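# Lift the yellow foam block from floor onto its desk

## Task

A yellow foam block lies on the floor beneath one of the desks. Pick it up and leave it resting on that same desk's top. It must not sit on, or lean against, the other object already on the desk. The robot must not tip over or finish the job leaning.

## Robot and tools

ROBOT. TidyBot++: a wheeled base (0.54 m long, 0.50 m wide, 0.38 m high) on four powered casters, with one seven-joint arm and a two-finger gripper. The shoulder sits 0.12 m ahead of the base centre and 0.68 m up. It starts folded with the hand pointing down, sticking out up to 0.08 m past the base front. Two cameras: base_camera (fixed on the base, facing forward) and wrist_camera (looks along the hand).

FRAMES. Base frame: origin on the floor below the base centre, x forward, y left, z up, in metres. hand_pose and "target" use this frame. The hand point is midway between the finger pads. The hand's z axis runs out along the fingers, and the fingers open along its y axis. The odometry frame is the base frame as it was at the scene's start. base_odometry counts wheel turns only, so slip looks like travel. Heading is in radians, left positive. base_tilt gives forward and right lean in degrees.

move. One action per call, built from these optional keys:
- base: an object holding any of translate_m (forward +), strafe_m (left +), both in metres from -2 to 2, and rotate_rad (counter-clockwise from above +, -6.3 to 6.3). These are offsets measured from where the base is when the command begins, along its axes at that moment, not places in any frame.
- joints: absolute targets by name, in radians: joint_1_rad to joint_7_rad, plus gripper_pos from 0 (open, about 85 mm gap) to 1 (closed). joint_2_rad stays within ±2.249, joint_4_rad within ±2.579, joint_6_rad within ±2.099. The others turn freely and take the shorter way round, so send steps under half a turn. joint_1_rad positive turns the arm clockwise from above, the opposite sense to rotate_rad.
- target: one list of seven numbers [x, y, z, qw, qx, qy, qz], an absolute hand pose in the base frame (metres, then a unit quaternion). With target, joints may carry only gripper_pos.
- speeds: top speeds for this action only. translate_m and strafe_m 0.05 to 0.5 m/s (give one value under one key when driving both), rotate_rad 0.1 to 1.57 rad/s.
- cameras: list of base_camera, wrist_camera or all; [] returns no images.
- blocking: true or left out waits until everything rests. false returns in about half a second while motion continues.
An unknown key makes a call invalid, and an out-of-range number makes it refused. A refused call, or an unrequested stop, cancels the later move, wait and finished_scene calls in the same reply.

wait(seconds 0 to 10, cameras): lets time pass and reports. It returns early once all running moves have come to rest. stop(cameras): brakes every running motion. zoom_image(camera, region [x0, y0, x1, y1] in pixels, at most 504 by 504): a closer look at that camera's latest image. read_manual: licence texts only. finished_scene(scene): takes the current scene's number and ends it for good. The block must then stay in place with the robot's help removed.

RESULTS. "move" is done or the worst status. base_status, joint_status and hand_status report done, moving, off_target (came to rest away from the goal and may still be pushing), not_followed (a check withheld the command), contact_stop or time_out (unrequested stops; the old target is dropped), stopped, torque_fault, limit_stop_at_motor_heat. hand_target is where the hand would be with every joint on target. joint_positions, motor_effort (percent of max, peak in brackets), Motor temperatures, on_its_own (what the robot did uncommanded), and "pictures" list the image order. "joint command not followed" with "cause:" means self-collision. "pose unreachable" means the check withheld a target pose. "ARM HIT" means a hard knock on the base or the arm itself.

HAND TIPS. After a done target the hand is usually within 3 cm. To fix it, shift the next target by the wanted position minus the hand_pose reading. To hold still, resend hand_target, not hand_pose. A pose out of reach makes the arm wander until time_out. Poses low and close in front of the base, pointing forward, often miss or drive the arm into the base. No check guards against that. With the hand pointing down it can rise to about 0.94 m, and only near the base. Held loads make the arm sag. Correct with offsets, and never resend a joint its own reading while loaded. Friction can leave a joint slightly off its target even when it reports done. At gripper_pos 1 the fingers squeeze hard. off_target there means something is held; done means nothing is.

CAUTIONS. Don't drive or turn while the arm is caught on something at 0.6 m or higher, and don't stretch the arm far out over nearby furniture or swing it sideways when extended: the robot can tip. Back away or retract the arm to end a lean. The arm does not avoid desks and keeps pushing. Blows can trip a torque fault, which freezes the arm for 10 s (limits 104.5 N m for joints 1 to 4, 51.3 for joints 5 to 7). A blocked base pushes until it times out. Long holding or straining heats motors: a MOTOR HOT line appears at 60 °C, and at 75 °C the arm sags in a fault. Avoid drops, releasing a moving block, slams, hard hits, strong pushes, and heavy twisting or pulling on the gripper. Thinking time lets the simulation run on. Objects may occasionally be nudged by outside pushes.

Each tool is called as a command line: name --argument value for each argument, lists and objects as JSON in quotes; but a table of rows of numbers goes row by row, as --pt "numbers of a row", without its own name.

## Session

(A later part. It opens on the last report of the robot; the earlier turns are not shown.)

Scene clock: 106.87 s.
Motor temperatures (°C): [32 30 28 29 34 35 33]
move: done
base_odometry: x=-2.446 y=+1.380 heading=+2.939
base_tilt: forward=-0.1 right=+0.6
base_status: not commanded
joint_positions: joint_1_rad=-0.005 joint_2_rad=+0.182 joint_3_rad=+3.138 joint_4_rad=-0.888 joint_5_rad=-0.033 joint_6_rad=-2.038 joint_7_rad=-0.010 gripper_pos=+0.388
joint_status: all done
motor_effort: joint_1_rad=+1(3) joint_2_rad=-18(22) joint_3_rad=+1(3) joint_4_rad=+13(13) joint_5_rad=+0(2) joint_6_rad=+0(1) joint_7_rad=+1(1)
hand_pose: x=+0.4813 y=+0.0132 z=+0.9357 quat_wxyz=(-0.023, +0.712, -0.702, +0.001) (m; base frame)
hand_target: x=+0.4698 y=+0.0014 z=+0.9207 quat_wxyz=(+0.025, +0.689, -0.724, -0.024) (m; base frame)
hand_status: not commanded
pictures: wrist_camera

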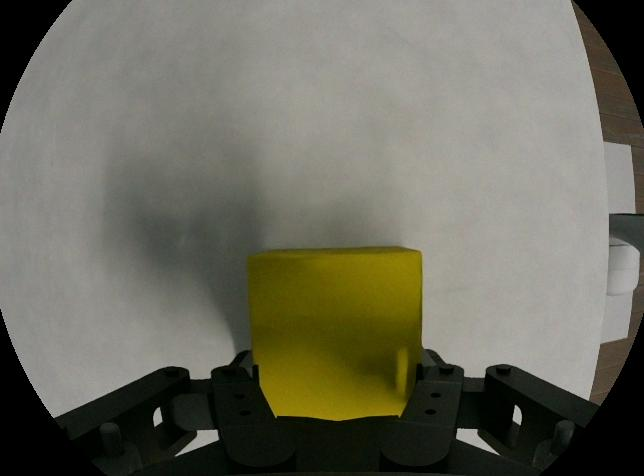

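Contact at the same height. Relieve, open, and retreat.

move --joints '{"joint_2_rad": 0.187}' --cameras '[]'

move --joints '{"gripper_pos": 0.25}' --cameras '[]'

move --joints '{"gripper_pos": 0.0}' --cameras '["wrist_camera"]'

move --joints '{"joint_2_rad": 0.11, "joint_4_rad": -0.84}' --cameras '[]'

move --joints '{"joint_2_rad": 0.0, "joint_4_rad": -0.65}' --cameras '["wrist_camera"]'

move --base '{"translate_m": -0.4}' --speeds '{"translate_m": 0.3}'

Scene clock: 110.80 s.
Motor temperatures (°C): [32 30 28 29 34 35 33]
move: done
base_odometry: x=-2.446 y=+1.380 heading=+2.939
base_tilt: forward=-0.1 right=+0.6
base_status: not commanded
joint_positions: joint_1_rad=-0.005 joint_2_rad=+0.181 joint_3_rad=+3.138 joint_4_rad=-0.888 joint_5_rad=-0.033 joint_6_rad=-2.038 joint_7_rad=-0.010 gripper_pos=+0.388
joint_status: all done
motor_effort: joint_1_rad=+1(2) joint_2_rad=-20(22) joint_3_rad=+1(2) joint_4_rad=+12(14) joint_5_rad=-1(2) joint_6_rad=-1(2) joint_7_rad=+1(1)
hand_pose: x=+0.4810 y=+0.0131 z=+0.9359 quat_wxyz=(-0.023, +0.712, -0.702, +0.002) (m; base frame)
hand_target: x=+0.4629 y=+0.0014 z=+0.9304 quat_wxyz=(+0.015, +0.689, -0.724, -0.014) (m; base frame)
hand_status: not commanded
pictures: none
No camera images: "cameras" was empty.

Scene clock: 111.50 s.
Motor temperatures (°C): [32 30 28 29 34 35 33]
move: done
base_odometry: x=-2.446 y=+1.380 heading=+2.939
base_tilt: forward=-0.1 right=+0.6
base_status: not commanded
joint_positions: joint_1_rad=-0.005 joint_2_rad=+0.183 joint_3_rad=+3.138 joint_4_rad=-0.895 joint_5_rad=-0.029 joint_6_rad=-2.038 joint_7_rad=-0.010 gripper_pos=+0.250
joint_status: all done
motor_effort: joint_1_rad=+0(2) joint_2_rad=-22(23) joint_3_rad=+0(2) joint_4_rad=+16(16) joint_5_rad=-2(2) joint_6_rad=-1(2) joint_7_rad=+1(1)
hand_pose: x=+0.4804 y=+0.0121 z=+0.9332 quat_wxyz=(-0.018, +0.711, -0.703, +0.000) (m; base frame)
hand_target: x=+0.4629 y=+0.0014 z=+0.9304 quat_wxyz=(+0.015, +0.689, -0.724, -0.014) (m; base frame)
hand_status: not commanded
pictures: none
No camera images: "cameras" was empty.

Scene clock: 112.17 s.
Motor temperatures (°C): [32 30 28 29 34 35 33]
move: done
base_odometry: x=-2.446 y=+1.380 heading=+2.939
base_tilt: forward=-0.1 right=+0.6
base_status: not commanded
joint_positions: joint_1_rad=-0.005 joint_2_rad=+0.183 joint_3_rad=+3.138 joint_4_rad=-0.895 joint_5_rad=-0.029 joint_6_rad=-2.038 joint_7_rad=-0.010 gripper_pos=+0.000
joint_status: all done
motor_effort: joint_1_rad=+0(1) joint_2_rad=-22(23) joint_3_rad=+0(1) joint_4_rad=+16(16) joint_5_rad=-1(2) joint_6_rad=-1(1) joint_7_rad=+1(1)
hand_pose: x=+0.4804 y=+0.0121 z=+0.9332 quat_wxyz=(-0.018, +0.711, -0.703, +0.000) (m; base frame)
hand_target: x=+0.4629 y=+0.0014 z=+0.9304 quat_wxyz=(+0.015, +0.689, -0.724, -0.014) (m; base frame)
hand_status: not commanded
pictures: wrist_camera

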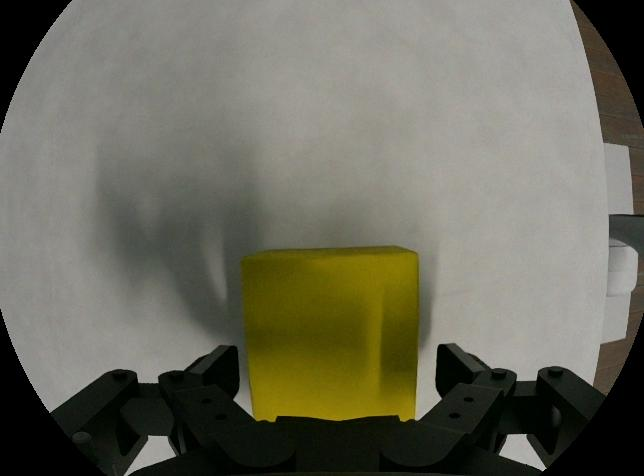

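Scene clock: 113.13 s.
Motor temperatures (°C): [32 30 28 29 34 35 33]
move: done
base_odometry: x=-2.446 y=+1.380 heading=+2.939
base_tilt: forward=-0.1 right=+0.6
base_status: not commanded
joint_positions: joint_1_rad=-0.005 joint_2_rad=+0.123 joint_3_rad=+3.138 joint_4_rad=-0.849 joint_5_rad=-0.029 joint_6_rad=-2.038 joint_7_rad=-0.010 gripper_pos=+0.000
joint_status: all done
motor_effort: joint_1_rad=+0(1) joint_2_rad=-21(26) joint_3_rad=+0(1) joint_4_rad=+15(17) joint_5_rad=-1(2) joint_6_rad=+0(2) joint_7_rad=+1(1)
hand_pose: x=+0.4709 y=+0.0120 z=+0.9682 quat_wxyz=(-0.056, +0.710, -0.701, +0.037) (m; base frame)
hand_target: x=+0.4509 y=+0.0014 z=+0.9730 quat_wxyz=(-0.035, +0.688, -0.724, +0.033) (m; base frame)
hand_status: not commanded
pictures: none
No camera images: "cameras" was empty.

Scene clock: 114.37 s.
Motor temperatures (°C): [32 30 28 29 34 35 33]
move: done
base_odometry: x=-2.446 y=+1.380 heading=+2.939
base_tilt: forward=-0.1 right=+0.6
base_status: not commanded
joint_positions: joint_1_rad=-0.005 joint_2_rad=+0.004 joint_3_rad=+3.138 joint_4_rad=-0.657 joint_5_rad=-0.029 joint_6_rad=-2.039 joint_7_rad=-0.010 gripper_pos=+0.000
joint_status: all done
motor_effort: joint_1_rad=-1(1) joint_2_rad=-14(23) joint_3_rad=+0(1) joint_4_rad=+13(16) joint_5_rad=-1(2) joint_6_rad=+3(4) joint_7_rad=+1(1)
hand_pose: x=+0.4464 y=+0.0120 z=+1.0696 quat_wxyz=(-0.164, +0.696, -0.684, +0.146) (m; base frame)
hand_target: x=+0.4295 y=+0.0014 z=+1.0657 quat_wxyz=(-0.143, +0.676, -0.710, +0.136) (m; base frame)
hand_status: not commanded
pictures: wrist_camera

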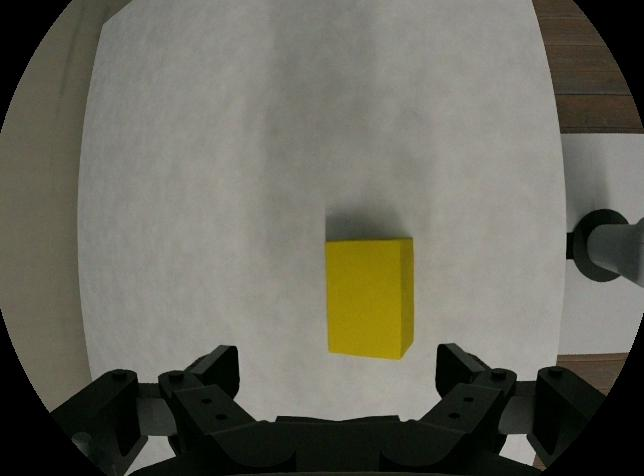

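Scene clock: 116.70 s.
Motor temperatures (°C): [32 30 28 29 34 35 33]
move: done
base_odometry: x=-2.054 y=+1.299 heading=+2.940
base_tilt: forward=-0.1 right=+0.6
base_status: done
joint_positions: joint_1_rad=-0.004 joint_2_rad=+0.002 joint_3_rad=+3.138 joint_4_rad=-0.656 joint_5_rad=-0.029 joint_6_rad=-2.040 joint_7_rad=-0.010 gripper_pos=+0.000
joint_status: not commanded
motor_effort: joint_1_rad=+0(1) joint_2_rad=-14(18) joint_3_rad=+0(1) joint_4_rad=+13(14) joint_5_rad=-1(2) joint_6_rad=+3(4) joint_7_rad=+1(1)
hand_pose: x=+0.4457 y=+0.0118 z=+1.0700 quat_wxyz=(-0.165, +0.695, -0.684, +0.146) (m; base frame)
hand_target: x=+0.4295 y=+0.0014 z=+1.0657 quat_wxyz=(-0.143, +0.676, -0.710, +0.136) (m; base frame)
hand_status: not commanded
pictures: base_camera, wrist_camera

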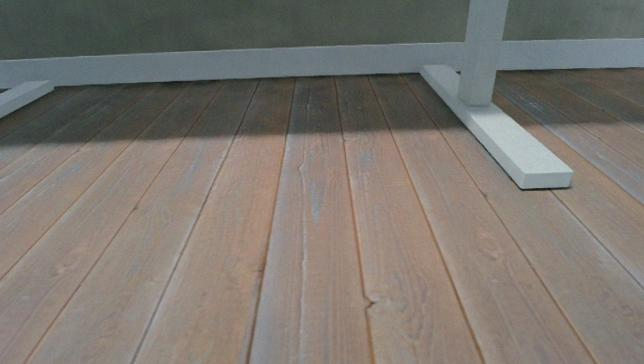

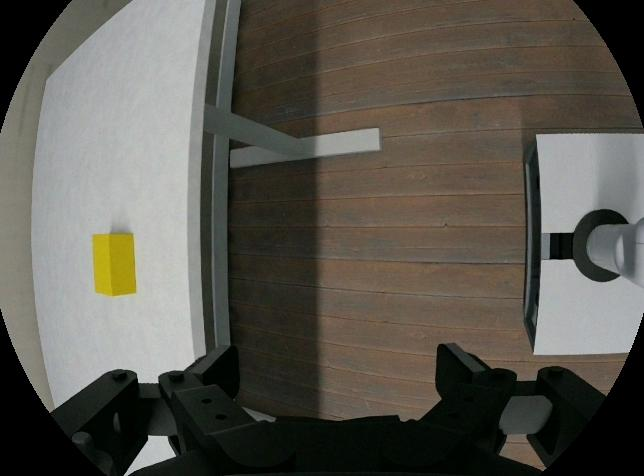

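finished_scene --scene 2

The scene is finished: the task was done.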